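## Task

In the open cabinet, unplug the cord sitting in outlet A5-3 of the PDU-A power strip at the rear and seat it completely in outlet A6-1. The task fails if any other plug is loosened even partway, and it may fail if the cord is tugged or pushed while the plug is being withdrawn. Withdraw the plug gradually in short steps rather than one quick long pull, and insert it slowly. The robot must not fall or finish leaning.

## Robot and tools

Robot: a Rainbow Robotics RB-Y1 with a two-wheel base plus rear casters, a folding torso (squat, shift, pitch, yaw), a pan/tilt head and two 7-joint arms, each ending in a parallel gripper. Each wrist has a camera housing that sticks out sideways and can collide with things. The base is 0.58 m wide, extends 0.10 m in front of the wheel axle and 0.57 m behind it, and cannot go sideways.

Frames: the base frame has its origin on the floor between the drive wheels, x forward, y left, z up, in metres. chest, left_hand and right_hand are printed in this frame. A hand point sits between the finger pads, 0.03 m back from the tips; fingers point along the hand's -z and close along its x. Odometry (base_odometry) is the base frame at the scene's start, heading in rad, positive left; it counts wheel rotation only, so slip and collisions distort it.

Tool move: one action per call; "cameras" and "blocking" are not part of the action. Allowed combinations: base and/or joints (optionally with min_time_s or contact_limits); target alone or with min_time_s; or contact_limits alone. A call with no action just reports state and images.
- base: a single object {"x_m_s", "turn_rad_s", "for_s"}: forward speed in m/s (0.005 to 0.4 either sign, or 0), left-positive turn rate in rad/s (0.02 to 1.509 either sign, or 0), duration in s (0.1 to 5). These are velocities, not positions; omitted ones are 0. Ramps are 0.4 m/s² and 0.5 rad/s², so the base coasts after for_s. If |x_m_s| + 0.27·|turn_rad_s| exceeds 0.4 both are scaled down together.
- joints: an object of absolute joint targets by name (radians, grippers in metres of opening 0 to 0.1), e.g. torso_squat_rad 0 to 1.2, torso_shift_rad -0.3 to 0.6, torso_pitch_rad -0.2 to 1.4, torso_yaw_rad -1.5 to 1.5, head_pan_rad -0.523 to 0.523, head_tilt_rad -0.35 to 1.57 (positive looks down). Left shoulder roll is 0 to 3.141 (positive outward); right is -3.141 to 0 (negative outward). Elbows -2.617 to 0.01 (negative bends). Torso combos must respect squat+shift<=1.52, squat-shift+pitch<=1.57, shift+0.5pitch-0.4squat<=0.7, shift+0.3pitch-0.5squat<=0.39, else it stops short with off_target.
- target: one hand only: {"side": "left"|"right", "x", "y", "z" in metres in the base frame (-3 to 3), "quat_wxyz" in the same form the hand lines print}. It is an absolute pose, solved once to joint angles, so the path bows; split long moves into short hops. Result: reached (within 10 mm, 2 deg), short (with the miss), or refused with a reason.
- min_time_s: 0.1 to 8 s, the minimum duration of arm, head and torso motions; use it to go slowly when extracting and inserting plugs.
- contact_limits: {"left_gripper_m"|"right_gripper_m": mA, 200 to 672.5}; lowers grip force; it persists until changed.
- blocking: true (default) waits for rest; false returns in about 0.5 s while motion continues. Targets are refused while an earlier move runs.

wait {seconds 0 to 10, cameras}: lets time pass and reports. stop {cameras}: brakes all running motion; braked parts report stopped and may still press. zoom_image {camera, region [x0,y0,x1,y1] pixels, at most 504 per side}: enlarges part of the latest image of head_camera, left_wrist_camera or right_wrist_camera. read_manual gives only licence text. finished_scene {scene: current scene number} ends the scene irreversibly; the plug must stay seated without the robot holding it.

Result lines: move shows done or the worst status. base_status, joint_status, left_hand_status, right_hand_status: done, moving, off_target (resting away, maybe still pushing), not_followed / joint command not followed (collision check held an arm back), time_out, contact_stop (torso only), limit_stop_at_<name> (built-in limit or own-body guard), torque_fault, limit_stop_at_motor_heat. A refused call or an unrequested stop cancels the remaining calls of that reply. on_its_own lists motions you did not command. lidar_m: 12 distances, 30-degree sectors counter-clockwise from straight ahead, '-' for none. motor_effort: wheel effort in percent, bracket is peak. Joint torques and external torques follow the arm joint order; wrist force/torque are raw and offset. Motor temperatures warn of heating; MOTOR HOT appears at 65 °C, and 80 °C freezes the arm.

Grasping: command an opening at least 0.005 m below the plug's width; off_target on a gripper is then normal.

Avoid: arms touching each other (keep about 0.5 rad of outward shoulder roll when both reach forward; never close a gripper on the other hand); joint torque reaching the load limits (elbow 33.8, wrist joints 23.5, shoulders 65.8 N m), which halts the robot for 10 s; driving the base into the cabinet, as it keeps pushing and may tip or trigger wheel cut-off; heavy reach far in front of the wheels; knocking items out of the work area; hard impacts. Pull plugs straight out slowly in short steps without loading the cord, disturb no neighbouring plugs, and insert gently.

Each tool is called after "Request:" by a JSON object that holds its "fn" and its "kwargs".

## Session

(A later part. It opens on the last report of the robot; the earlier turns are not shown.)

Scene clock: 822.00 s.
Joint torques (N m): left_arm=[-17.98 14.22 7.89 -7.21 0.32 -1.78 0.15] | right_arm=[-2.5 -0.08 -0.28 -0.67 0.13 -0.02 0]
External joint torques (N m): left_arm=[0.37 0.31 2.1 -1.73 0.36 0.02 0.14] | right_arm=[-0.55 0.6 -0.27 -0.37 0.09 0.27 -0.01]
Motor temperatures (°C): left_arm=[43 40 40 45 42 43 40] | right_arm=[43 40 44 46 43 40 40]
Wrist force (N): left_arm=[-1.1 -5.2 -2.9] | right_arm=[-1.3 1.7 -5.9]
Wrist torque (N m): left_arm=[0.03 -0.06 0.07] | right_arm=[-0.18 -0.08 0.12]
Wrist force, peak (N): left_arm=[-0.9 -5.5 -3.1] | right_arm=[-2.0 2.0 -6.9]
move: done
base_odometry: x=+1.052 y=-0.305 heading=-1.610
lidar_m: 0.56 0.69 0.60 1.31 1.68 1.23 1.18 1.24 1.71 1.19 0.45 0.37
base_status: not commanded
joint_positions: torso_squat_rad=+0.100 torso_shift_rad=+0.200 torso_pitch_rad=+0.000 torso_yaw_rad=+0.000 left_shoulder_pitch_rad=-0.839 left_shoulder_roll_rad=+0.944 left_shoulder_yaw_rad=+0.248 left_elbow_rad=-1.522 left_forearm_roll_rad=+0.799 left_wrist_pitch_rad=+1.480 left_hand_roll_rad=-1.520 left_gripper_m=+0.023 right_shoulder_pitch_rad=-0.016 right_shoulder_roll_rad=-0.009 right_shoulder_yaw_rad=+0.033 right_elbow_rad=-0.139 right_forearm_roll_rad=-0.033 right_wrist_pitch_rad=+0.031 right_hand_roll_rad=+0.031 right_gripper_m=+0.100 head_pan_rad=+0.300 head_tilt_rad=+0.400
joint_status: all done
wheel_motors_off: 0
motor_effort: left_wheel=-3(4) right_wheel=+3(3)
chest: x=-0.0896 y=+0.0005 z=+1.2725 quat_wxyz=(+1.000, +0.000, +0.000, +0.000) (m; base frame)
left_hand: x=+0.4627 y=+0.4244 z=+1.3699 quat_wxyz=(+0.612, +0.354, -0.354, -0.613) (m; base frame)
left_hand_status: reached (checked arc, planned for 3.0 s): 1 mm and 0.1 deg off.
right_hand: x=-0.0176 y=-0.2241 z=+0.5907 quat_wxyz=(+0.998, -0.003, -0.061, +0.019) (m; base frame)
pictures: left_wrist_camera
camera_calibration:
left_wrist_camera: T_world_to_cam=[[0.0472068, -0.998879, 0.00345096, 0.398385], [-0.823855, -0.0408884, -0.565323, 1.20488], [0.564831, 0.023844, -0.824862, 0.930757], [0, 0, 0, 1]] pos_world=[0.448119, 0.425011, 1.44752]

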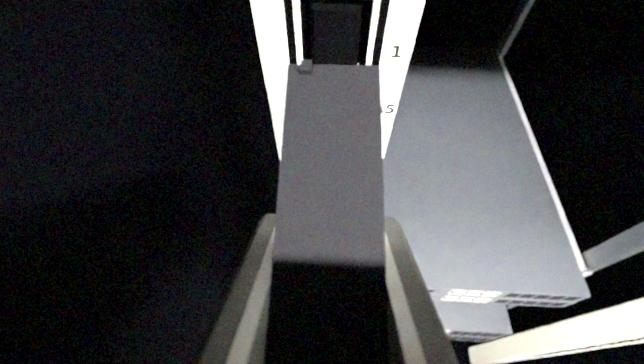

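Request:
{"fn": "move", "kwargs": {"target": {"side":"left","x":0.458,"y":0.4245,"z":1.3845,"quat_wxyz":[0.653,0.271,-0.271,-0.653]}, "min_time_s": 4, "cameras": ["head_camera","left_wrist_camera"]}}

Request:
{"fn": "zoom_image", "kwargs": {"camera": "left_wrist_camera", "region": [240, 0, 440, 180]}}

Request:
{"fn": "zoom_image", "kwargs": {"camera": "head_camera", "region": [140, 60, 340, 220]}}

Scene clock: 837.33 s.
Joint torques (N m): left_arm=[-24.68 12.46 3.66 -5.88 0.44 -1.59 -0.27] | right_arm=[-2.33 -0.05 -0.14 -0.58 0.08 -0.14 0.06]
External joint torques (N m): left_arm=[-4.76 0.67 -1.39 -0.23 0.38 -0.07 -0.28] | right_arm=[-0.37 0.63 -0.13 -0.29 0.04 0.15 0.06]
Motor temperatures (°C): left_arm=[43 40 40 45 42 43 40] | right_arm=[43 40 44 46 43 40 40]
Wrist force (N): left_arm=[-1.3 -5.0 -5.8] | right_arm=[-1.6 0.5 -6.0]
Wrist torque (N m): left_arm=[0.12 -0.01 0.04] | right_arm=[-0.03 -0.19 0.08]
Wrist force, peak (N): left_arm=[-1.6 -5.6 -6.4] | right_arm=[-2.2 2.3 -6.8]
move: done
base_odometry: x=+1.052 y=-0.305 heading=-1.610
lidar_m: 0.56 0.69 0.61 1.31 1.67 1.23 1.18 1.24 1.72 1.17 0.45 0.37
base_status: not commanded
joint_positions: torso_squat_rad=+0.100 torso_shift_rad=+0.200 torso_pitch_rad=+0.000 torso_yaw_rad=+0.000 left_shoulder_pitch_rad=-1.165 left_shoulder_roll_rad=+1.007 left_shoulder_yaw_rad=+0.062 left_elbow_rad=-1.183 left_forearm_roll_rad=+0.823 left_wrist_pitch_rad=+1.700 left_hand_roll_rad=-1.576 left_gripper_m=+0.023 right_shoulder_pitch_rad=-0.016 right_shoulder_roll_rad=-0.009 right_shoulder_yaw_rad=+0.033 right_elbow_rad=-0.139 right_forearm_roll_rad=-0.033 right_wrist_pitch_rad=+0.031 right_hand_roll_rad=+0.031 right_gripper_m=+0.100 head_pan_rad=+0.300 head_tilt_rad=+0.400
joint_status: all done
wheel_motors_off: 0
motor_effort: left_wheel=-3(4) right_wheel=+2(3)
chest: x=-0.0896 y=+0.0005 z=+1.2725 quat_wxyz=(+1.000, +0.000, +0.000, +0.000) (m; base frame)
left_hand: x=+0.4579 y=+0.4245 z=+1.3841 quat_wxyz=(+0.653, +0.271, -0.271, -0.653) (m; base frame)
left_hand_status: reached (checked arc, planned for 4.0 s): 0 mm and 0.0 deg off.
right_hand: x=-0.0176 y=-0.2241 z=+0.5907 quat_wxyz=(+0.998, -0.003, -0.061, +0.019) (m; base frame)
pictures: head_camera, left_wrist_camera
camera_calibration:
head_camera: T_world_to_cam=[[0.299181, -0.954123, -0.0118029, 0.0466892], [-0.345568, -0.096812, -0.933386, 1.41703], [0.889423, 0.28333, -0.358679, 0.526117], [0, 0, 0, 1]] pos_world=[0.00777098, 0.0326681, 1.51189]
left_wrist_camera: T_world_to_cam=[[0.0475158, -0.998838, -0.00808719, 0.414508], [-0.941709, -0.0420955, -0.333785, 0.942928], [0.333057, 0.0234758, -0.942614, 1.21453], [0, 0, 0, 1]] pos_world=[0.46376, 0.425208, 1.46292]

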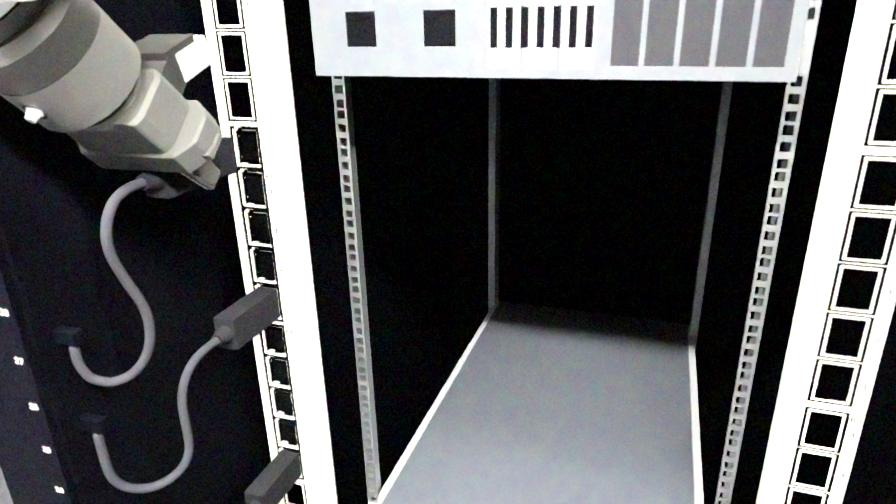

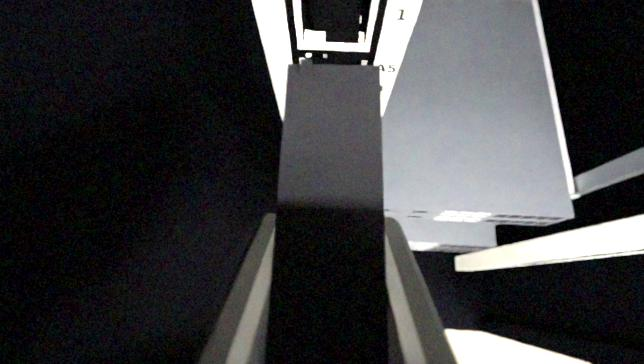

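Scaled by 2.520 from the camera's 644x364 image, which has a finer 1265x715 frame.

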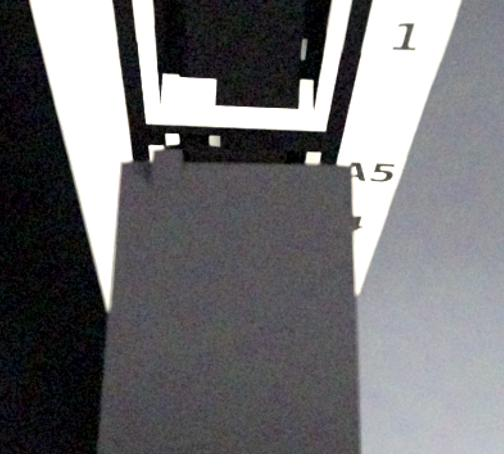

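Scaled by 2.520 from the camera's 896x504 image, which has a finer 1280x720 frame.

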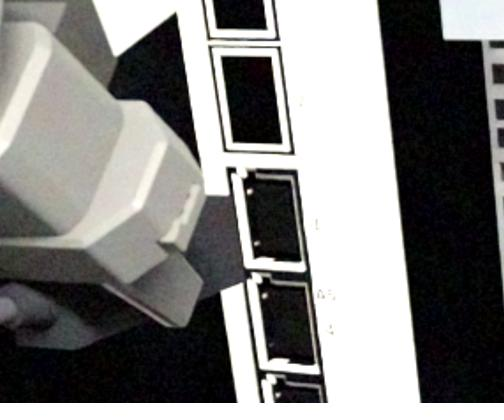

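Request:
{"fn": "zoom_image", "kwargs": {"camera": "left_wrist_camera", "region": [280, 40, 390, 110]}}

Request:
{"fn": "zoom_image", "kwargs": {"camera": "left_wrist_camera", "region": [260, 160, 400, 250]}}

Scaled by 4.582 from the camera's 644x364 image, which has a finer 1265x715 frame.

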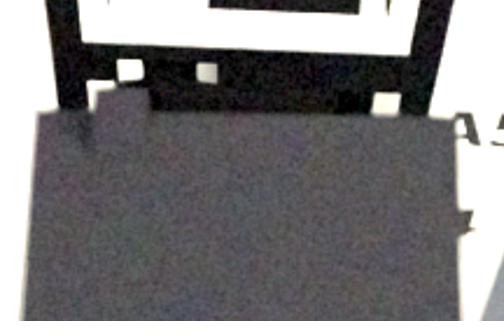

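Scaled by 3.600 from the camera's 644x364 image, which has a finer 1265x715 frame.

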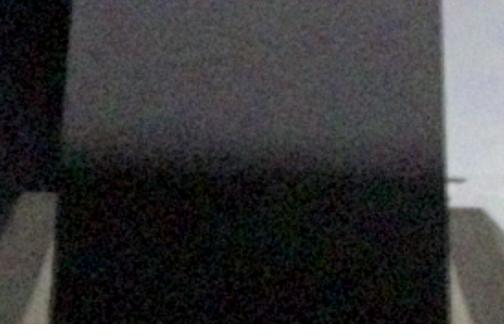

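Request:
{"fn": "move", "kwargs": {"target": {"side":"left","x":0.475,"y":0.4258,"z":1.3857,"quat_wxyz":[0.6465,0.2683,-0.2737,-0.6595]}, "min_time_s": 4, "cameras": ["left_wrist_camera"]}}

Request:
{"fn": "zoom_image", "kwargs": {"camera": "left_wrist_camera", "region": [280, 40, 390, 110]}}

Request:
{"fn": "zoom_image", "kwargs": {"camera": "left_wrist_camera", "region": [240, 0, 440, 180]}}

Scene clock: 885.50 s.
Joint torques (N m): left_arm=[-25.77 9.85 3.39 -6.62 0.05 -2.01 -0.21] | right_arm=[-2.45 -0.51 -0.24 -0.63 0.08 -0.14 0.02]
External joint torques (N m): left_arm=[-5.06 -1.42 -1.21 -0.36 -0.12 -0.5 -0.22] | right_arm=[-0.5 0.18 -0.23 -0.34 0.04 0.15 0.02]
Motor temperatures (°C): left_arm=[44 40 40 45 42 43 40] | right_arm=[43 40 44 46 42 40 40]
Wrist force (N): left_arm=[-1.4 -5.9 -5.7] | right_arm=[-1.8 1.8 -6.1]
Wrist torque (N m): left_arm=[0.20 -0.04 0.05] | right_arm=[-0.14 -0.18 0.04]
Wrist force, peak (N): left_arm=[-1.1 -5.9 -6.5] | right_arm=[-2.4 1.6 -6.9]
move: done
base_odometry: x=+1.052 y=-0.305 heading=-1.610
lidar_m: 0.56 0.70 0.61 1.33 1.66 1.24 1.18 1.23 1.70 1.18 0.46 0.38
base_status: not commanded
joint_positions: torso_squat_rad=+0.100 torso_shift_rad=+0.200 torso_pitch_rad=+0.000 torso_yaw_rad=+0.000 left_shoulder_pitch_rad=-1.242 left_shoulder_roll_rad=+0.988 left_shoulder_yaw_rad=+0.027 left_elbow_rad=-1.040 left_forearm_roll_rad=+0.805 left_wrist_pitch_rad=+1.646 left_hand_roll_rad=-1.649 left_gripper_m=+0.023 right_shoulder_pitch_rad=-0.016 right_shoulder_roll_rad=-0.009 right_shoulder_yaw_rad=+0.033 right_elbow_rad=-0.139 right_forearm_roll_rad=-0.033 right_wrist_pitch_rad=+0.031 right_hand_roll_rad=+0.031 right_gripper_m=+0.100 head_pan_rad=+0.300 head_tilt_rad=+0.400
joint_status: all done
wheel_motors_off: 0
motor_effort: left_wheel=-3(4) right_wheel=+3(3)
chest: x=-0.0896 y=+0.0005 z=+1.2725 quat_wxyz=(+1.000, +0.000, +0.000, +0.000) (m; base frame)
left_hand: x=+0.4748 y=+0.4260 z=+1.3854 quat_wxyz=(+0.647, +0.269, -0.274, -0.659) (m; base frame)
left_hand_status: reached (checked arc, planned for 4.0 s): 0 mm and 0.1 deg off.
right_hand: x=-0.0176 y=-0.2241 z=+0.5907 quat_wxyz=(+0.998, -0.003, -0.061, +0.019) (m; base frame)
pictures: left_wrist_camera
camera_calibration:
left_wrist_camera: T_world_to_cam=[[0.0281068, -0.999571, -0.0082006, 0.42485], [-0.942348, -0.0237594, -0.333789, 0.951795], [0.333451, 0.0171096, -0.942612, 1.21252], [0, 0, 0, 1]] pos_world=[0.480665, 0.426536, 1.46412]

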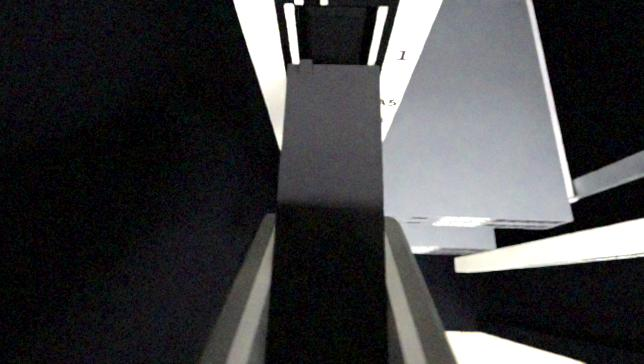

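Scaled by 4.582 from the camera's 644x364 image, which has a finer 1265x715 frame.

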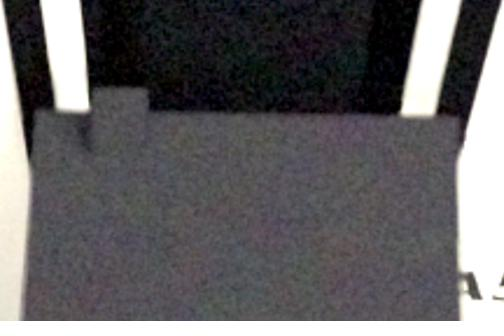

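Scaled by 2.520 from the camera's 644x364 image, which has a finer 1265x715 frame.

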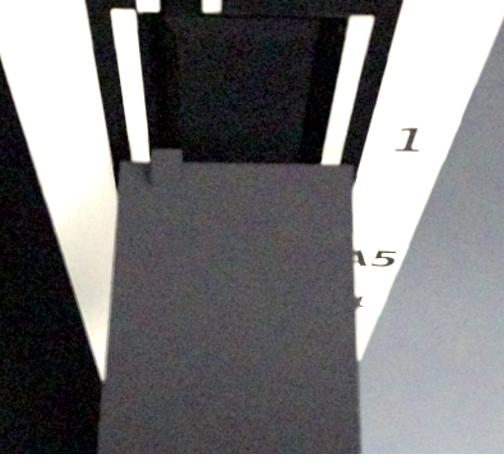

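Request:
{"fn": "move", "kwargs": {"target": {"side":"left","x":0.493,"y":0.4252,"z":1.3850,"quat_wxyz":[0.6465,0.2683,-0.2737,-0.6595]}, "min_time_s": 4, "cameras": ["left_wrist_camera"]}}

Request:
{"fn": "zoom_image", "kwargs": {"camera": "left_wrist_camera", "region": [280, 40, 390, 110]}}

Request:
{"fn": "zoom_image", "kwargs": {"camera": "left_wrist_camera", "region": [240, 0, 440, 180]}}

Scene clock: 919.50 s.
Joint torques (N m): left_arm=[-26.79 9.09 2.84 -7.35 0.26 -2.06 -0.21] | right_arm=[-2.21 -0.26 -0.25 -0.61 0.12 -0.17 -0.03]
External joint torques (N m): left_arm=[-5.24 -1.54 -1.25 -0.48 0.01 -0.55 -0.22] | right_arm=[-0.26 0.42 -0.24 -0.32 0.08 0.12 -0.03]
Motor temperatures (°C): left_arm=[44 40 40 45 42 43 40] | right_arm=[43 40 44 46 42 40 40]
Wrist force (N): left_arm=[-1.4 -6.2 -5.5] | right_arm=[-0.8 1.8 -6.2]
Wrist torque (N m): left_arm=[0.18 -0.06 0.05] | right_arm=[-0.16 -0.08 0.09]
Wrist force, peak (N): left_arm=[-1.4 -6.5 -5.9] | right_arm=[-2.2 0.7 -7.3]
move: done
base_odometry: x=+1.052 y=-0.305 heading=-1.610
lidar_m: 0.57 0.70 0.61 1.31 1.67 1.23 1.18 1.24 1.71 1.17 0.45 0.38
base_status: not commanded
joint_positions: torso_squat_rad=+0.100 torso_shift_rad=+0.200 torso_pitch_rad=+0.000 torso_yaw_rad=+0.000 left_shoulder_pitch_rad=-1.324 left_shoulder_roll_rad=+0.960 left_shoulder_yaw_rad=-0.012 left_elbow_rad=-0.894 left_forearm_roll_rad=+0.774 left_wrist_pitch_rad=+1.583 left_hand_roll_rad=-1.700 left_gripper_m=+0.023 right_shoulder_pitch_rad=-0.016 right_shoulder_roll_rad=-0.009 right_shoulder_yaw_rad=+0.033 right_elbow_rad=-0.139 right_forearm_roll_rad=-0.033 right_wrist_pitch_rad=+0.031 right_hand_roll_rad=+0.031 right_gripper_m=+0.100 head_pan_rad=+0.300 head_tilt_rad=+0.400
joint_status: all done
wheel_motors_off: 0
motor_effort: left_wheel=-4(4) right_wheel=+2(3)
chest: x=-0.0896 y=+0.0004 z=+1.2725 quat_wxyz=(+1.000, +0.000, +0.000, +0.000) (m; base frame)
left_hand: x=+0.4927 y=+0.4253 z=+1.3846 quat_wxyz=(+0.647, +0.269, -0.274, -0.659) (m; base frame)
left_hand_status: reached (checked arc, planned for 4.0 s): 0 mm and 0.1 deg off.
right_hand: x=-0.0176 y=-0.2241 z=+0.5907 quat_wxyz=(+0.998, -0.003, -0.061, +0.019) (m; base frame)
pictures: left_wrist_camera
camera_calibration:
left_wrist_camera: T_world_to_cam=[[0.0282024, -0.999566, -0.00847682, 0.423996], [-0.94224, -0.0237517, -0.334094, 0.968803], [0.333748, 0.0174094, -0.942502, 1.20547], [0, 0, 0, 1]] pos_world=[0.498565, 0.425836, 1.46342]

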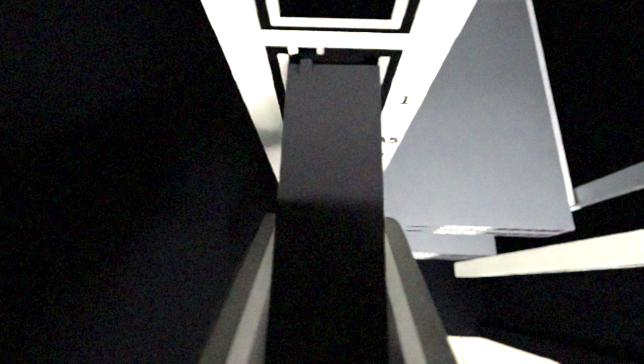

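Scaled by 4.582 from the camera's 644x364 image, which has a finer 1265x715 frame.

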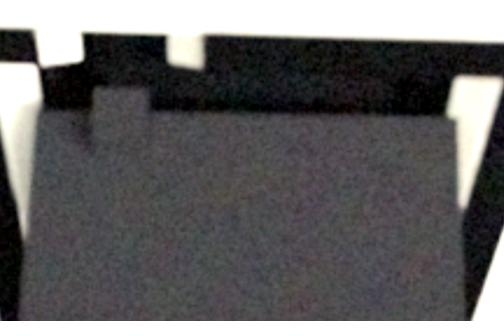

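Scaled by 2.520 from the camera's 644x364 image, which has a finer 1265x715 frame.

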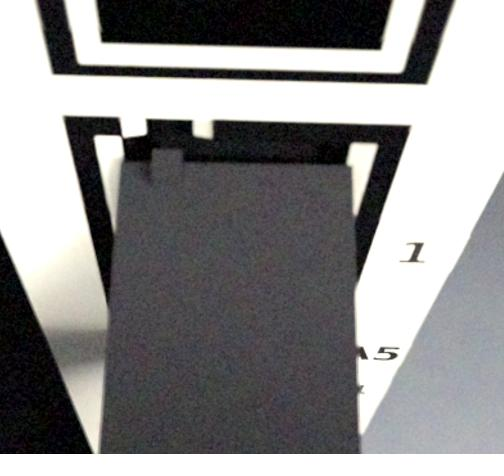

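Request:
{"fn": "move", "kwargs": {"target": {"side":"left","x":0.4975,"y":0.4252,"z":1.3852,"quat_wxyz":[0.6465,0.2683,-0.2737,-0.6595]}, "min_time_s": 3, "cameras": ["left_wrist_camera"]}}

Request:
{"fn": "zoom_image", "kwargs": {"camera": "left_wrist_camera", "region": [280, 40, 390, 110]}}

Request:
{"fn": "move", "kwargs": {"target": {"side":"left","x":0.4995,"y":0.4252,"z":1.3852,"quat_wxyz":[0.6465,0.2683,-0.2737,-0.6595]}, "min_time_s": 3, "cameras": ["left_wrist_camera"]}}

Request:
{"fn": "zoom_image", "kwargs": {"camera": "left_wrist_camera", "region": [280, 40, 390, 110]}}

Scene clock: 935.60 s.
Joint torques (N m): left_arm=[-29.09 8.48 2.88 -8.72 0.44 -3.64 -0.14] | right_arm=[-2.32 -0.43 -0.23 -0.71 0.07 -0.18 -0.06]
External joint torques (N m): left_arm=[-7.34 -1.96 -1.05 -1.68 0.17 -2.15 -0.15] | right_arm=[-0.37 0.25 -0.22 -0.41 0.03 0.11 -0.07]
Motor temperatures (°C): left_arm=[44 40 39 45 42 43 39] | right_arm=[43 40 44 46 42 40 40]
Wrist force (N): left_arm=[-1.0 -13.1 -2.9] | right_arm=[-1.9 1.5 -5.8]
Wrist torque (N m): left_arm=[0.05 -0.08 -0.04] | right_arm=[-0.11 -0.20 0.01]
Wrist force, peak (N): left_arm=[-1.0 -13.7 -2.8] | right_arm=[-2.1 1.6 -7.0]
move: done
base_odometry: x=+1.052 y=-0.305 heading=-1.610
lidar_m: 0.56 0.69 0.60 1.32 1.68 1.23 1.19 1.24 1.72 1.18 0.45 0.37
base_status: not commanded
joint_positions: torso_squat_rad=+0.100 torso_shift_rad=+0.200 torso_pitch_rad=+0.000 torso_yaw_rad=+0.000 left_shoulder_pitch_rad=-1.348 left_shoulder_roll_rad=+0.952 left_shoulder_yaw_rad=-0.022 left_elbow_rad=-0.849 left_forearm_roll_rad=+0.766 left_wrist_pitch_rad=+1.565 left_hand_roll_rad=-1.716 left_gripper_m=+0.023 right_shoulder_pitch_rad=-0.016 right_shoulder_roll_rad=-0.009 right_shoulder_yaw_rad=+0.033 right_elbow_rad=-0.139 right_forearm_roll_rad=-0.033 right_wrist_pitch_rad=+0.031 right_hand_roll_rad=+0.031 right_gripper_m=+0.100 head_pan_rad=+0.300 head_tilt_rad=+0.400
joint_status: all done
wheel_motors_off: 0
motor_effort: left_wheel=-3(4) right_wheel=+3(3)
chest: x=-0.0896 y=+0.0004 z=+1.2725 quat_wxyz=(+1.000, +0.000, +0.000, +0.000) (m; base frame)
left_hand: x=+0.4970 y=+0.4256 z=+1.3843 quat_wxyz=(+0.647, +0.269, -0.273, -0.659) (m; base frame)
left_hand_status: reached (checked arc, planned for 3.0 s): 1 mm and 0.1 deg off.
right_hand: x=-0.0176 y=-0.2241 z=+0.5907 quat_wxyz=(+0.998, -0.003, -0.061, +0.019) (m; base frame)
pictures: left_wrist_camera
camera_calibration:
left_wrist_camera: T_world_to_cam=[[0.0287612, -0.999549, -0.00863942, 0.424217], [-0.942614, -0.0242447, -0.333003, 0.971625], [0.332643, 0.0177212, -0.942886, 1.2046], [0, 0, 0, 1]] pos_world=[0.502963, 0.426236, 1.46302]

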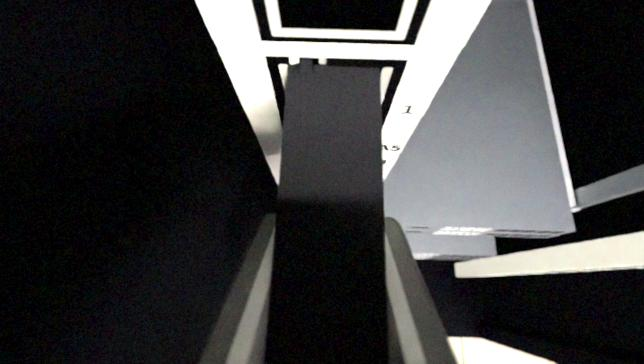

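Scaled by 4.582 from the camera's 644x364 image, which has a finer 1265x715 frame.

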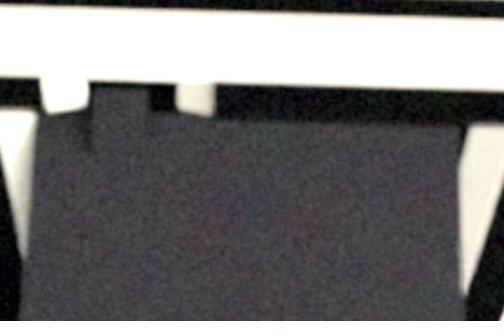

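Scene clock: 938.93 s.
Joint torques (N m): left_arm=[-30.68 9.8 4.37 -9.15 0.62 -5.31 -0.12] | right_arm=[-2.23 -0.38 -0.23 -0.53 0.14 -0.04 0.04]
External joint torques (N m): left_arm=[-8.82 -0.51 0.56 -2.02 0.34 -3.81 -0.13] | right_arm=[-0.26 0.3 -0.22 -0.23 0.1 0.25 0.03]
Motor temperatures (°C): left_arm=[44 40 39 46 42 43 39] | right_arm=[43 40 44 46 42 40 40]
Wrist force (N): left_arm=[0.3 -19.8 -1.8] | right_arm=[-1.7 1.1 -6.1]
Wrist torque (N m): left_arm=[-0.26 -0.02 -0.11] | right_arm=[-0.10 -0.19 0.08]
Wrist force, peak (N): left_arm=[-1.9 -24.2 3.6] | right_arm=[-2.5 1.6 -7.0]
move: done
base_odometry: x=+1.052 y=-0.305 heading=-1.610
lidar_m: 0.56 0.70 0.60 1.30 1.67 1.22 1.19 1.23 1.71 1.18 0.45 0.38
base_status: not commanded
joint_positions: torso_squat_rad=+0.100 torso_shift_rad=+0.200 torso_pitch_rad=+0.000 torso_yaw_rad=+0.000 left_shoulder_pitch_rad=-1.363 left_shoulder_roll_rad=+0.948 left_shoulder_yaw_rad=-0.028 left_elbow_rad=-0.823 left_forearm_roll_rad=+0.762 left_wrist_pitch_rad=+1.556 left_hand_roll_rad=-1.725 left_gripper_m=+0.023 right_shoulder_pitch_rad=-0.016 right_shoulder_roll_rad=-0.009 right_shoulder_yaw_rad=+0.033 right_elbow_rad=-0.139 right_forearm_roll_rad=-0.033 right_wrist_pitch_rad=+0.031 right_hand_roll_rad=+0.031 right_gripper_m=+0.100 head_pan_rad=+0.300 head_tilt_rad=+0.400
joint_status: all done
wheel_motors_off: 0
motor_effort: left_wheel=+2(4) right_wheel=+3(3)
chest: x=-0.0899 y=+0.0004 z=+1.2726 quat_wxyz=(+1.000, +0.000, +0.000, +0.000) (m; base frame)
left_hand: x=+0.4988 y=+0.4256 z=+1.3842 quat_wxyz=(+0.647, +0.268, -0.273, -0.660) (m; base frame)
left_hand_status: reached (checked arc, planned for 3.0 s): 1 mm and 0.1 deg off.
right_hand: x=-0.0176 y=-0.2241 z=+0.5908 quat_wxyz=(+0.998, -0.003, -0.062, +0.019) (m; base frame)
pictures: left_wrist_camera
camera_calibration:
left_wrist_camera: T_world_to_cam=[[0.0283391, -0.999563, -0.00839654, 0.424026], [-0.943151, -0.0239551, -0.3315, 0.971329], [0.331154, 0.0173136, -0.943418, 1.20558], [0, 0, 0, 1]] pos_world=[0.50486, 0.426236, 1.46292]

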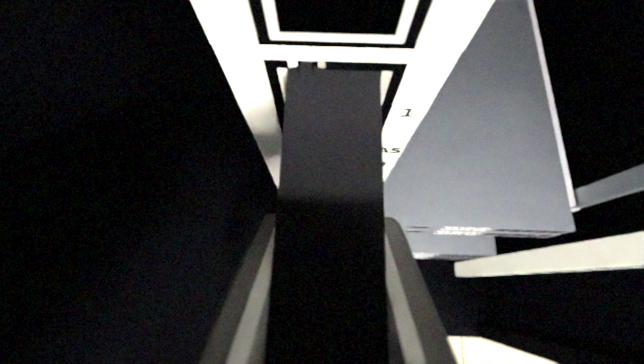

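Scaled by 4.582 from the camera's 644x364 image, which has a finer 1265x715 frame.

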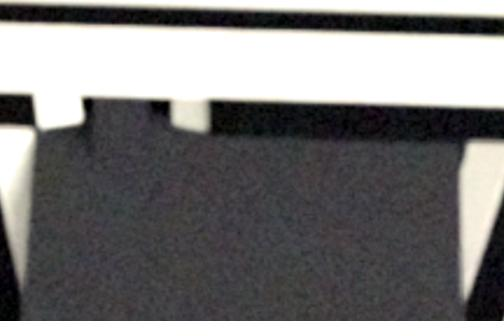

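Request:
{"fn": "move", "kwargs": {"target": {"side":"left","x":0.4995,"y":0.4252,"z":1.3835,"quat_wxyz":[0.6465,0.2683,-0.2737,-0.6595]}, "min_time_s": 2, "cameras": []}}

Request:
{"fn": "move", "kwargs": {"target": {"side":"left","x":0.501,"y":0.4252,"z":1.383,"quat_wxyz":[0.6465,0.2683,-0.2737,-0.6595]}, "min_time_s": 3, "cameras": ["left_wrist_camera"]}}

Request:
{"fn": "zoom_image", "kwargs": {"camera": "left_wrist_camera", "region": [280, 40, 390, 110]}}

Scene clock: 952.43 s.
Joint torques (N m): left_arm=[-22.89 7.29 6.71 -9.43 0.71 -5.13 -0.01] | right_arm=[-2.35 -0.54 -0.36 -0.6 0.09 -0.1 -0.05]
External joint torques (N m): left_arm=[-1.02 -3.05 2.88 -2.3 0.43 -3.63 -0.02] | right_arm=[-0.38 0.14 -0.35 -0.3 0.05 0.19 -0.05]
Motor temperatures (°C): left_arm=[44 40 39 46 42 44 39] | right_arm=[43 40 44 46 42 40 40]
Wrist force (N): left_arm=[1.4 -20.0 7.1] | right_arm=[-2.1 1.9 -5.5]
Wrist torque (N m): left_arm=[0.07 0.01 -0.19] | right_arm=[-0.17 -0.24 0.07]
Wrist force, peak (N): left_arm=[-0.2 -22.2 0.7] | right_arm=[-2.3 1.5 -7.0]
move: done
base_odometry: x=+1.052 y=-0.305 heading=-1.610
lidar_m: 0.55 0.69 0.60 1.31 1.66 1.23 1.18 1.23 1.71 1.18 0.45 0.37
base_status: not commanded
joint_positions: torso_squat_rad=+0.100 torso_shift_rad=+0.200 torso_pitch_rad=+0.000 torso_yaw_rad=+0.000 left_shoulder_pitch_rad=-1.360 left_shoulder_roll_rad=+0.947 left_shoulder_yaw_rad=-0.028 left_elbow_rad=-0.824 left_forearm_roll_rad=+0.762 left_wrist_pitch_rad=+1.554 left_hand_roll_rad=-1.726 left_gripper_m=+0.023 right_shoulder_pitch_rad=-0.016 right_shoulder_roll_rad=-0.009 right_shoulder_yaw_rad=+0.033 right_elbow_rad=-0.139 right_forearm_roll_rad=-0.033 right_wrist_pitch_rad=+0.031 right_hand_roll_rad=+0.031 right_gripper_m=+0.100 head_pan_rad=+0.300 head_tilt_rad=+0.400
joint_status: all done
wheel_motors_off: 0
motor_effort: left_wheel=+1(2) right_wheel=+2(3)
chest: x=-0.0899 y=+0.0004 z=+1.2726 quat_wxyz=(+1.000, +0.000, +0.000, +0.000) (m; base frame)
left_hand: x=+0.4992 y=+0.4255 z=+1.3834 quat_wxyz=(+0.647, +0.268, -0.273, -0.660) (m; base frame)
left_hand_status: reached (checked arc, planned for 2.0 s): 0 mm and 0.1 deg off.
right_hand: x=-0.0176 y=-0.2241 z=+0.5908 quat_wxyz=(+0.998, -0.003, -0.062, +0.019) (m; base frame)
pictures: none
No camera images: "cameras" was empty.

Scene clock: 955.77 s.
Joint torques (N m): left_arm=[-26.83 5.99 3.34 -6.84 0.52 -6.92 0.1] | right_arm=[-2.53 -0.4 -0.13 -0.66 0.1 -0.11 0.08]
External joint torques (N m): left_arm=[-4.9 -4.31 -0.45 0.34 0.23 -5.42 0.09] | right_arm=[-0.54 0.28 -0.12 -0.35 0.07 0.18 0.07]
Motor temperatures (°C): left_arm=[44 40 39 46 42 44 39] | right_arm=[43 40 44 46 42 40 40]
Wrist force (N): left_arm=[2.2 -27.8 15.4] | right_arm=[-1.4 0.5 -5.8]
Wrist torque (N m): left_arm=[-0.04 0.00 -0.31] | right_arm=[-0.05 -0.15 0.13]
Wrist force, peak (N): left_arm=[2.1 -28.0 15.3] | right_arm=[-2.4 1.6 -7.0]
move: done
base_odometry: x=+1.052 y=-0.305 heading=-1.610
lidar_m: 0.56 0.69 0.61 1.32 1.66 1.23 1.18 1.24 1.70 1.17 0.46 0.38
base_status: not commanded
joint_positions: torso_squat_rad=+0.100 torso_shift_rad=+0.199 torso_pitch_rad=-0.001 torso_yaw_rad=+0.000 left_shoulder_pitch_rad=-1.365 left_shoulder_roll_rad=+0.945 left_shoulder_yaw_rad=-0.030 left_elbow_rad=-0.812 left_forearm_roll_rad=+0.760 left_wrist_pitch_rad=+1.548 left_hand_roll_rad=-1.730 left_gripper_m=+0.023 right_shoulder_pitch_rad=-0.016 right_shoulder_roll_rad=-0.009 right_shoulder_yaw_rad=+0.033 right_elbow_rad=-0.139 right_forearm_roll_rad=-0.033 right_wrist_pitch_rad=+0.031 right_hand_roll_rad=+0.031 right_gripper_m=+0.100 head_pan_rad=+0.300 head_tilt_rad=+0.400
joint_status: all done
wheel_motors_off: 0
motor_effort: left_wheel=+4(4) right_wheel=+2(3)
chest: x=-0.0903 y=+0.0004 z=+1.2726 quat_wxyz=(+1.000, +0.000, +0.000, +0.000) (m; base frame)
left_hand: x=+0.5001 y=+0.4257 z=+1.3830 quat_wxyz=(+0.647, +0.268, -0.273, -0.659) (m; base frame)
left_hand_status: reached (checked arc, planned for 3.0 s): 1 mm and 0.1 deg off.
right_hand: x=-0.0176 y=-0.2241 z=+0.5908 quat_wxyz=(+0.998, -0.003, -0.062, +0.019) (m; base frame)
pictures: left_wrist_camera
camera_calibration:
left_wrist_camera: T_world_to_cam=[[0.0282205, -0.999565, -0.008619, 0.424466], [-0.942798, -0.0237507, -0.332516, 0.973414], [0.332167, 0.0175098, -0.943058, 1.20299], [0, 0, 0, 1]] pos_world=[0.506162, 0.426336, 1.46182]

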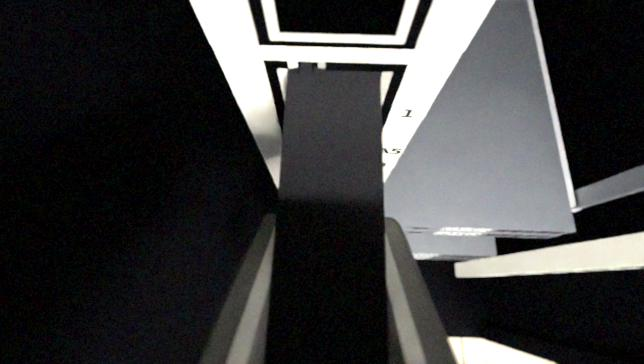

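Scaled by 4.582 from the camera's 644x364 image, which has a finer 1265x715 frame.

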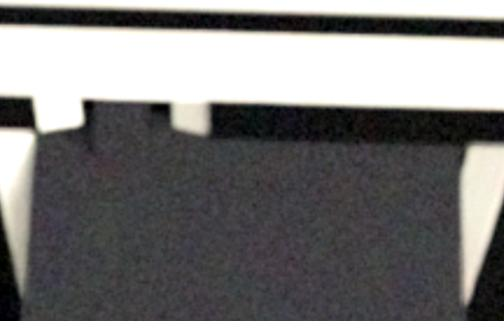

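Request:
{"fn": "move", "kwargs": {"target": {"side":"left","x":0.494,"y":0.4252,"z":1.382,"quat_wxyz":[0.6465,0.2683,-0.2737,-0.6595]}, "min_time_s": 2, "cameras": ["left_wrist_camera"]}}

Request:
{"fn": "zoom_image", "kwargs": {"camera": "left_wrist_camera", "region": [240, 20, 430, 210]}}

Scene clock: 982.13 s.
Joint torques (N m): left_arm=[-22.49 10.97 6.44 -9.47 0.66 -1.61 0.18] | right_arm=[-2.23 -0.3 -0.35 -0.62 0.08 -0.13 0.08]
External joint torques (N m): left_arm=[-0.82 0.37 2.41 -2.51 0.39 -0.12 0.17] | right_arm=[-0.27 0.38 -0.34 -0.32 0.04 0.16 0.08]
Motor temperatures (°C): left_arm=[44 39 39 46 42 45 39] | right_arm=[42 40 44 46 42 40 40]
Wrist force (N): left_arm=[-1.2 -5.9 -5.4] | right_arm=[-2.1 1.8 -6.3]
Wrist torque (N m): left_arm=[0.16 -0.01 0.04] | right_arm=[-0.14 -0.20 0.14]
Wrist force, peak (N): left_arm=[2.6 -28.2 15.1] | right_arm=[-2.7 1.2 -6.6]
move: done
base_odometry: x=+1.052 y=-0.305 heading=-1.610
lidar_m: 0.56 0.69 0.60 1.31 1.65 1.24 1.19 1.24 1.71 1.18 0.45 0.37
base_status: not commanded
joint_positions: torso_squat_rad=+0.100 torso_shift_rad=+0.200 torso_pitch_rad=+0.000 torso_yaw_rad=+0.000 left_shoulder_pitch_rad=-1.330 left_shoulder_roll_rad=+0.954 left_shoulder_yaw_rad=-0.017 left_elbow_rad=-0.872 left_forearm_roll_rad=+0.772 left_wrist_pitch_rad=+1.575 left_hand_roll_rad=-1.710 left_gripper_m=+0.023 right_shoulder_pitch_rad=-0.016 right_shoulder_roll_rad=-0.009 right_shoulder_yaw_rad=+0.033 right_elbow_rad=-0.139 right_forearm_roll_rad=-0.033 right_wrist_pitch_rad=+0.031 right_hand_roll_rad=+0.031 right_gripper_m=+0.100 head_pan_rad=+0.300 head_tilt_rad=+0.400
joint_status: all done
wheel_motors_off: 0
motor_effort: left_wheel=-1(4) right_wheel=+2(3)
chest: x=-0.0897 y=+0.0004 z=+1.2726 quat_wxyz=(+1.000, +0.000, +0.000, +0.000) (m; base frame)
left_hand: x=+0.4948 y=+0.4252 z=+1.3813 quat_wxyz=(+0.647, +0.267, -0.272, -0.661) (m; base frame)
left_hand_status: reached (checked arc, planned for 2.0 s): 1 mm and 0.3 deg off.
right_hand: x=-0.0175 y=-0.2241 z=+0.5907 quat_wxyz=(+0.998, -0.003, -0.062, +0.019) (m; base frame)
pictures: left_wrist_camera
camera_calibration:
left_wrist_camera: T_world_to_cam=[[0.0259118, -0.999628, -0.00851424, 0.425026], [-0.94419, -0.0216752, -0.328687, 0.962306], [0.32838, 0.0165559, -0.9444, 1.20723], [0, 0, 0, 1]] pos_world=[0.501154, 0.425739, 1.46003]

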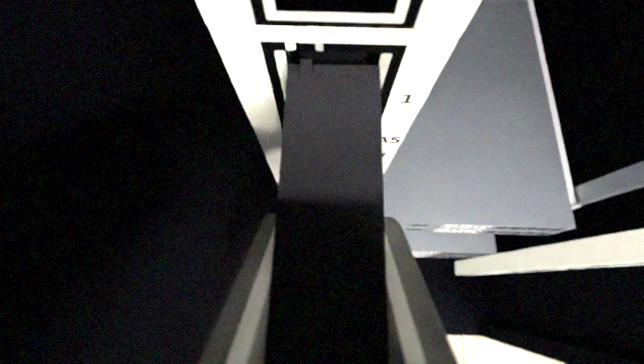

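Scaled by 2.653 from the camera's 644x364 image, which has a finer 1265x715 frame.

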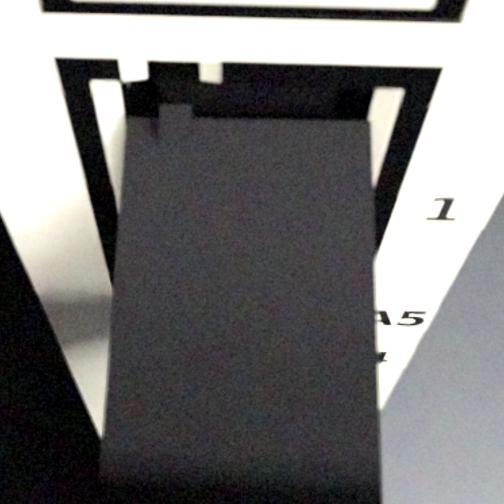

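Request:
{"fn": "move", "kwargs": {"target": {"side":"left","x":0.45,"y":0.4252,"z":1.382,"quat_wxyz":[0.6465,0.2683,-0.2737,-0.6595]}, "min_time_s": 3, "cameras": ["left_wrist_camera"]}}

Request:
{"fn": "zoom_image", "kwargs": {"camera": "left_wrist_camera", "region": [240, 20, 430, 210]}}

Request:
{"fn": "move", "kwargs": {"target": {"side":"left","x":0.45,"y":0.385,"z":1.382,"quat_wxyz":[0.6465,0.2683,-0.2737,-0.6595]}, "min_time_s": 3, "cameras": ["left_wrist_camera","head_camera"]}}

Request:
{"fn": "zoom_image", "kwargs": {"camera": "left_wrist_camera", "region": [140, 20, 330, 210]}}

Request:
{"fn": "zoom_image", "kwargs": {"camera": "head_camera", "region": [140, 60, 340, 220]}}

Scene clock: 1013.87 s.
Joint torques (N m): left_arm=[-19.94 12.56 7.34 -7.56 0.39 -1.62 0.07] | right_arm=[-2.34 -0.27 -0.12 -0.74 0.09 -0.16 -0.08]
External joint torques (N m): left_arm=[-0.39 0.48 2.2 -2.07 0.32 -0.11 0.06] | right_arm=[-0.4 0.42 -0.11 -0.45 0.05 0.13 -0.08]
Motor temperatures (°C): left_arm=[43 40 39 46 42 44 39] | right_arm=[42 40 44 46 42 40 40]
Wrist force (N): left_arm=[-0.8 -5.1 -5.8] | right_arm=[-1.3 2.1 -6.0]
Wrist torque (N m): left_arm=[0.14 0.00 0.06] | right_arm=[-0.23 -0.16 0.06]
Wrist force, peak (N): left_arm=[-1.1 -6.3 -5.8] | right_arm=[-2.1 1.8 -7.1]
move: done
base_odometry: x=+1.052 y=-0.305 heading=-1.610
lidar_m: 0.56 0.68 0.61 1.32 1.67 1.23 1.19 1.24 1.71 1.17 0.46 0.36
base_status: not commanded
joint_positions: torso_squat_rad=+0.100 torso_shift_rad=+0.200 torso_pitch_rad=+0.000 torso_yaw_rad=+0.000 left_shoulder_pitch_rad=-1.131 left_shoulder_roll_rad=+1.017 left_shoulder_yaw_rad=+0.088 left_elbow_rad=-1.222 left_forearm_roll_rad=+0.848 left_wrist_pitch_rad=+1.719 left_hand_roll_rad=-1.585 left_gripper_m=+0.023 right_shoulder_pitch_rad=-0.016 right_shoulder_roll_rad=-0.009 right_shoulder_yaw_rad=+0.033 right_elbow_rad=-0.139 right_forearm_roll_rad=-0.033 right_wrist_pitch_rad=+0.031 right_hand_roll_rad=+0.031 right_gripper_m=+0.100 head_pan_rad=+0.300 head_tilt_rad=+0.400
joint_status: all done
wheel_motors_off: 0
motor_effort: left_wheel=-6(11) right_wheel=+4(5)
chest: x=-0.0894 y=+0.0004 z=+1.2725 quat_wxyz=(+1.000, +0.000, +0.000, +0.000) (m; base frame)
left_hand: x=+0.4505 y=+0.4249 z=+1.3816 quat_wxyz=(+0.647, +0.268, -0.273, -0.660) (m; base frame)
left_hand_status: reached (checked arc, planned for 3.0 s): 1 mm and 0.1 deg off.
right_hand: x=-0.0176 y=-0.2241 z=+0.5907 quat_wxyz=(+0.998, -0.003, -0.061, +0.019) (m; base frame)
pictures: left_wrist_camera
camera_calibration:
left_wrist_camera: T_world_to_cam=[[0.0264129, -0.999617, -0.00828223, 0.425312], [-0.943164, -0.0221739, -0.331586, 0.924302], [0.331276, 0.0165697, -0.943388, 1.21945], [0, 0, 0, 1]] pos_world=[0.45656, 0.425438, 1.46042]

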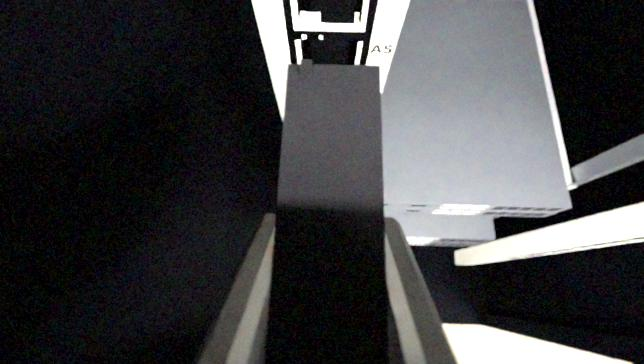

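Scaled by 2.653 from the camera's 644x364 image, which has a finer 1265x715 frame.

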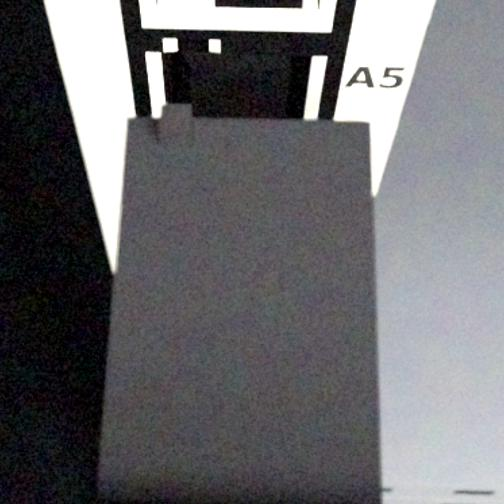

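Scene clock: 1017.20 s.
Joint torques (N m): left_arm=[-20.59 9.79 4.19 -7.12 -0.14 -1.61 0.17] | right_arm=[-2.03 -0.23 -0.28 -0.64 0.11 -0.14 -0.04]
External joint torques (N m): left_arm=[-0.82 -1.68 -1.32 -2.25 -0.04 -0.1 0.16] | right_arm=[-0.09 0.45 -0.27 -0.35 0.08 0.15 -0.05]
Motor temperatures (°C): left_arm=[43 40 39 46 42 44 39] | right_arm=[42 40 44 46 42 40 40]
Wrist force (N): left_arm=[-1.8 -5.6 -6.2] | right_arm=[-2.2 1.2 -5.3]
Wrist torque (N m): left_arm=[0.20 -0.03 -0.03] | right_arm=[-0.08 -0.22 0.03]
Wrist force, peak (N): left_arm=[-1.6 -6.0 -6.4] | right_arm=[-1.9 1.1 -7.1]
move: done
base_odometry: x=+1.052 y=-0.305 heading=-1.610
lidar_m: 0.55 0.69 0.60 1.31 1.66 1.23 1.18 1.23 1.71 1.17 0.45 0.38
base_status: not commanded
joint_positions: torso_squat_rad=+0.100 torso_shift_rad=+0.200 torso_pitch_rad=+0.000 torso_yaw_rad=+0.000 left_shoulder_pitch_rad=-1.127 left_shoulder_roll_rad=+0.968 left_shoulder_yaw_rad=+0.059 left_elbow_rad=-1.347 left_forearm_roll_rad=+0.829 left_wrist_pitch_rad=+1.763 left_hand_roll_rad=-1.466 left_gripper_m=+0.023 right_shoulder_pitch_rad=-0.016 right_shoulder_roll_rad=-0.009 right_shoulder_yaw_rad=+0.033 right_elbow_rad=-0.139 right_forearm_roll_rad=-0.033 right_wrist_pitch_rad=+0.031 right_hand_roll_rad=+0.031 right_gripper_m=+0.100 head_pan_rad=+0.300 head_tilt_rad=+0.400
joint_status: all done
wheel_motors_off: 0
motor_effort: left_wheel=-6(7) right_wheel=+4(4)
chest: x=-0.0894 y=+0.0004 z=+1.2725 quat_wxyz=(+1.000, +0.000, +0.000, +0.000) (m; base frame)
left_hand: x=+0.4500 y=+0.3852 z=+1.3821 quat_wxyz=(+0.647, +0.268, -0.274, -0.659) (m; base frame)
left_hand_status: reached (checked arc, planned for 3.0 s): 0 mm and 0.0 deg off.
right_hand: x=-0.0176 y=-0.2241 z=+0.5907 quat_wxyz=(+0.998, -0.003, -0.061, +0.019) (m; base frame)
pictures: head_camera, left_wrist_camera
camera_calibration:
head_camera: T_world_to_cam=[[0.299225, -0.954107, -0.0120216, 0.0468632], [-0.345814, -0.0966937, -0.933308, 1.41697], [0.889313, 0.283426, -0.358876, 0.526263], [0, 0, 0, 1]] pos_world=[0.00797156, 0.0325678, 1.51189]
left_wrist_camera: T_world_to_cam=[[0.0273169, -0.999597, -0.00773494, 0.384525], [-0.942549, -0.0231791, -0.333262, 0.925581], [0.332948, 0.0163942, -0.942803, 1.21922], [0, 0, 0, 1]] pos_world=[0.455964, 0.385836, 1.46092]

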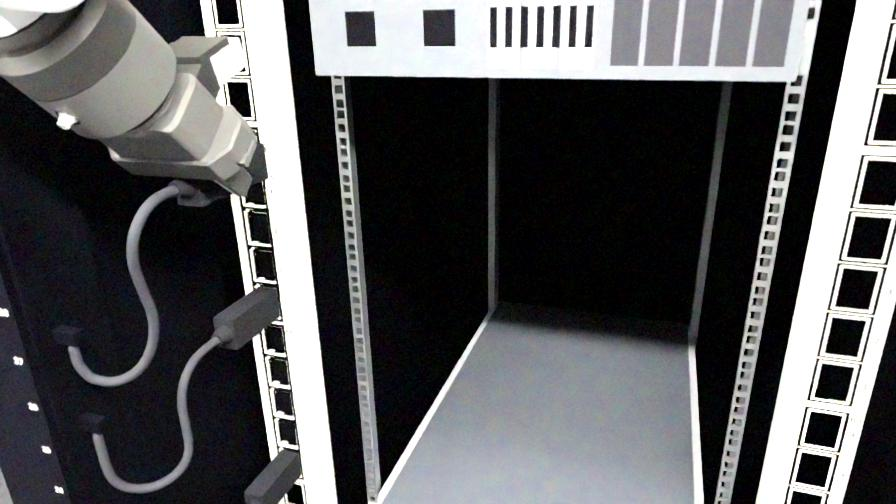

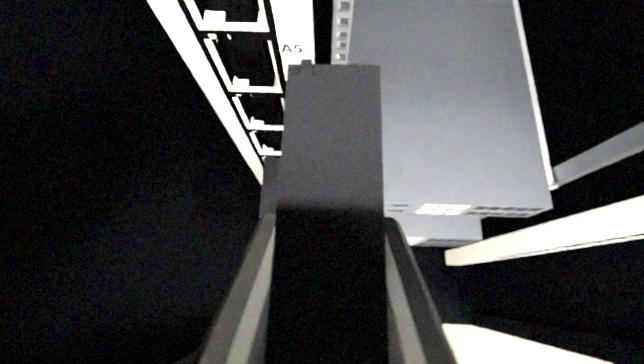

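Scaled by 2.653 from the camera's 644x364 image, which has a finer 1265x715 frame.

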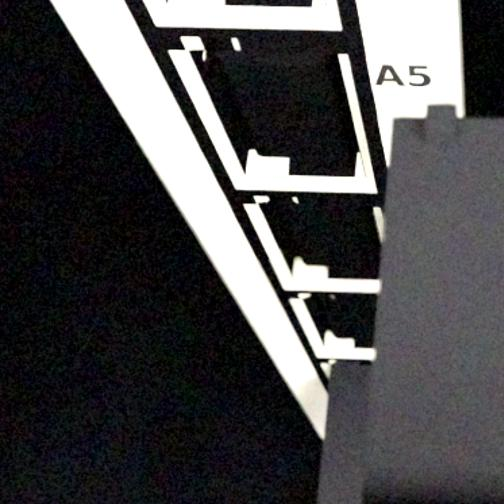

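Scaled by 2.520 from the camera's 896x504 image, which has a finer 1280x720 frame.

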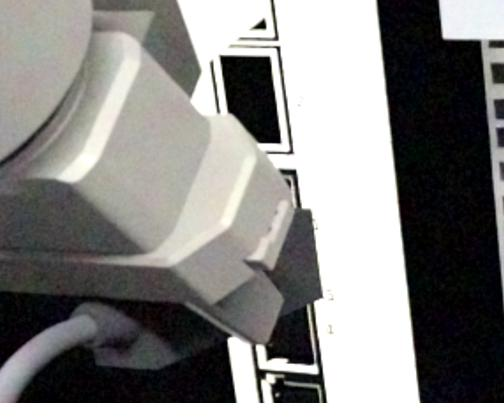

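Request:
{"fn": "zoom_image", "kwargs": {"camera": "head_camera", "region": [225, 195, 305, 275]}}

Request:
{"fn": "zoom_image", "kwargs": {"camera": "left_wrist_camera", "region": [190, 20, 290, 120]}}

Request:
{"fn": "zoom_image", "kwargs": {"camera": "head_camera", "region": [810, 260, 890, 340]}}

Scaled by 6.300 from the camera's 896x504 image, which has a finer 1280x720 frame.

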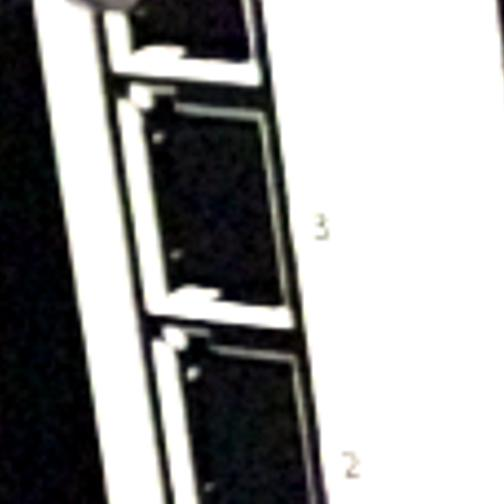

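Scaled by 5.040 from the camera's 644x364 image, which has a finer 1265x715 frame.

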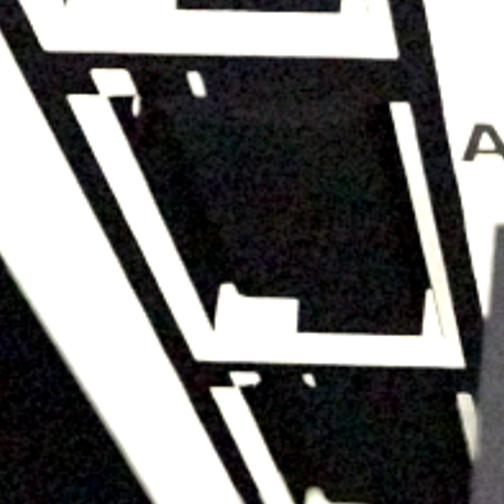

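Scaled by 6.300 from the camera's 896x504 image, which has a finer 1280x720 frame.

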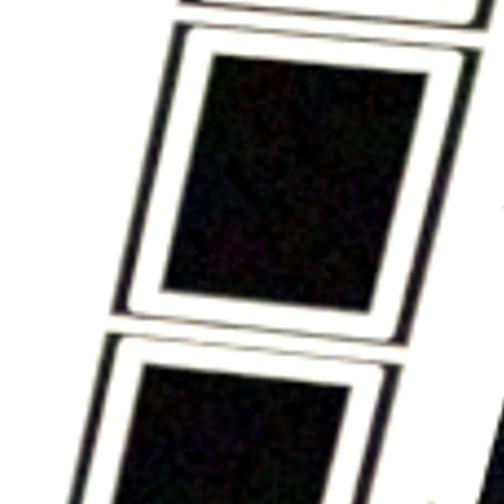

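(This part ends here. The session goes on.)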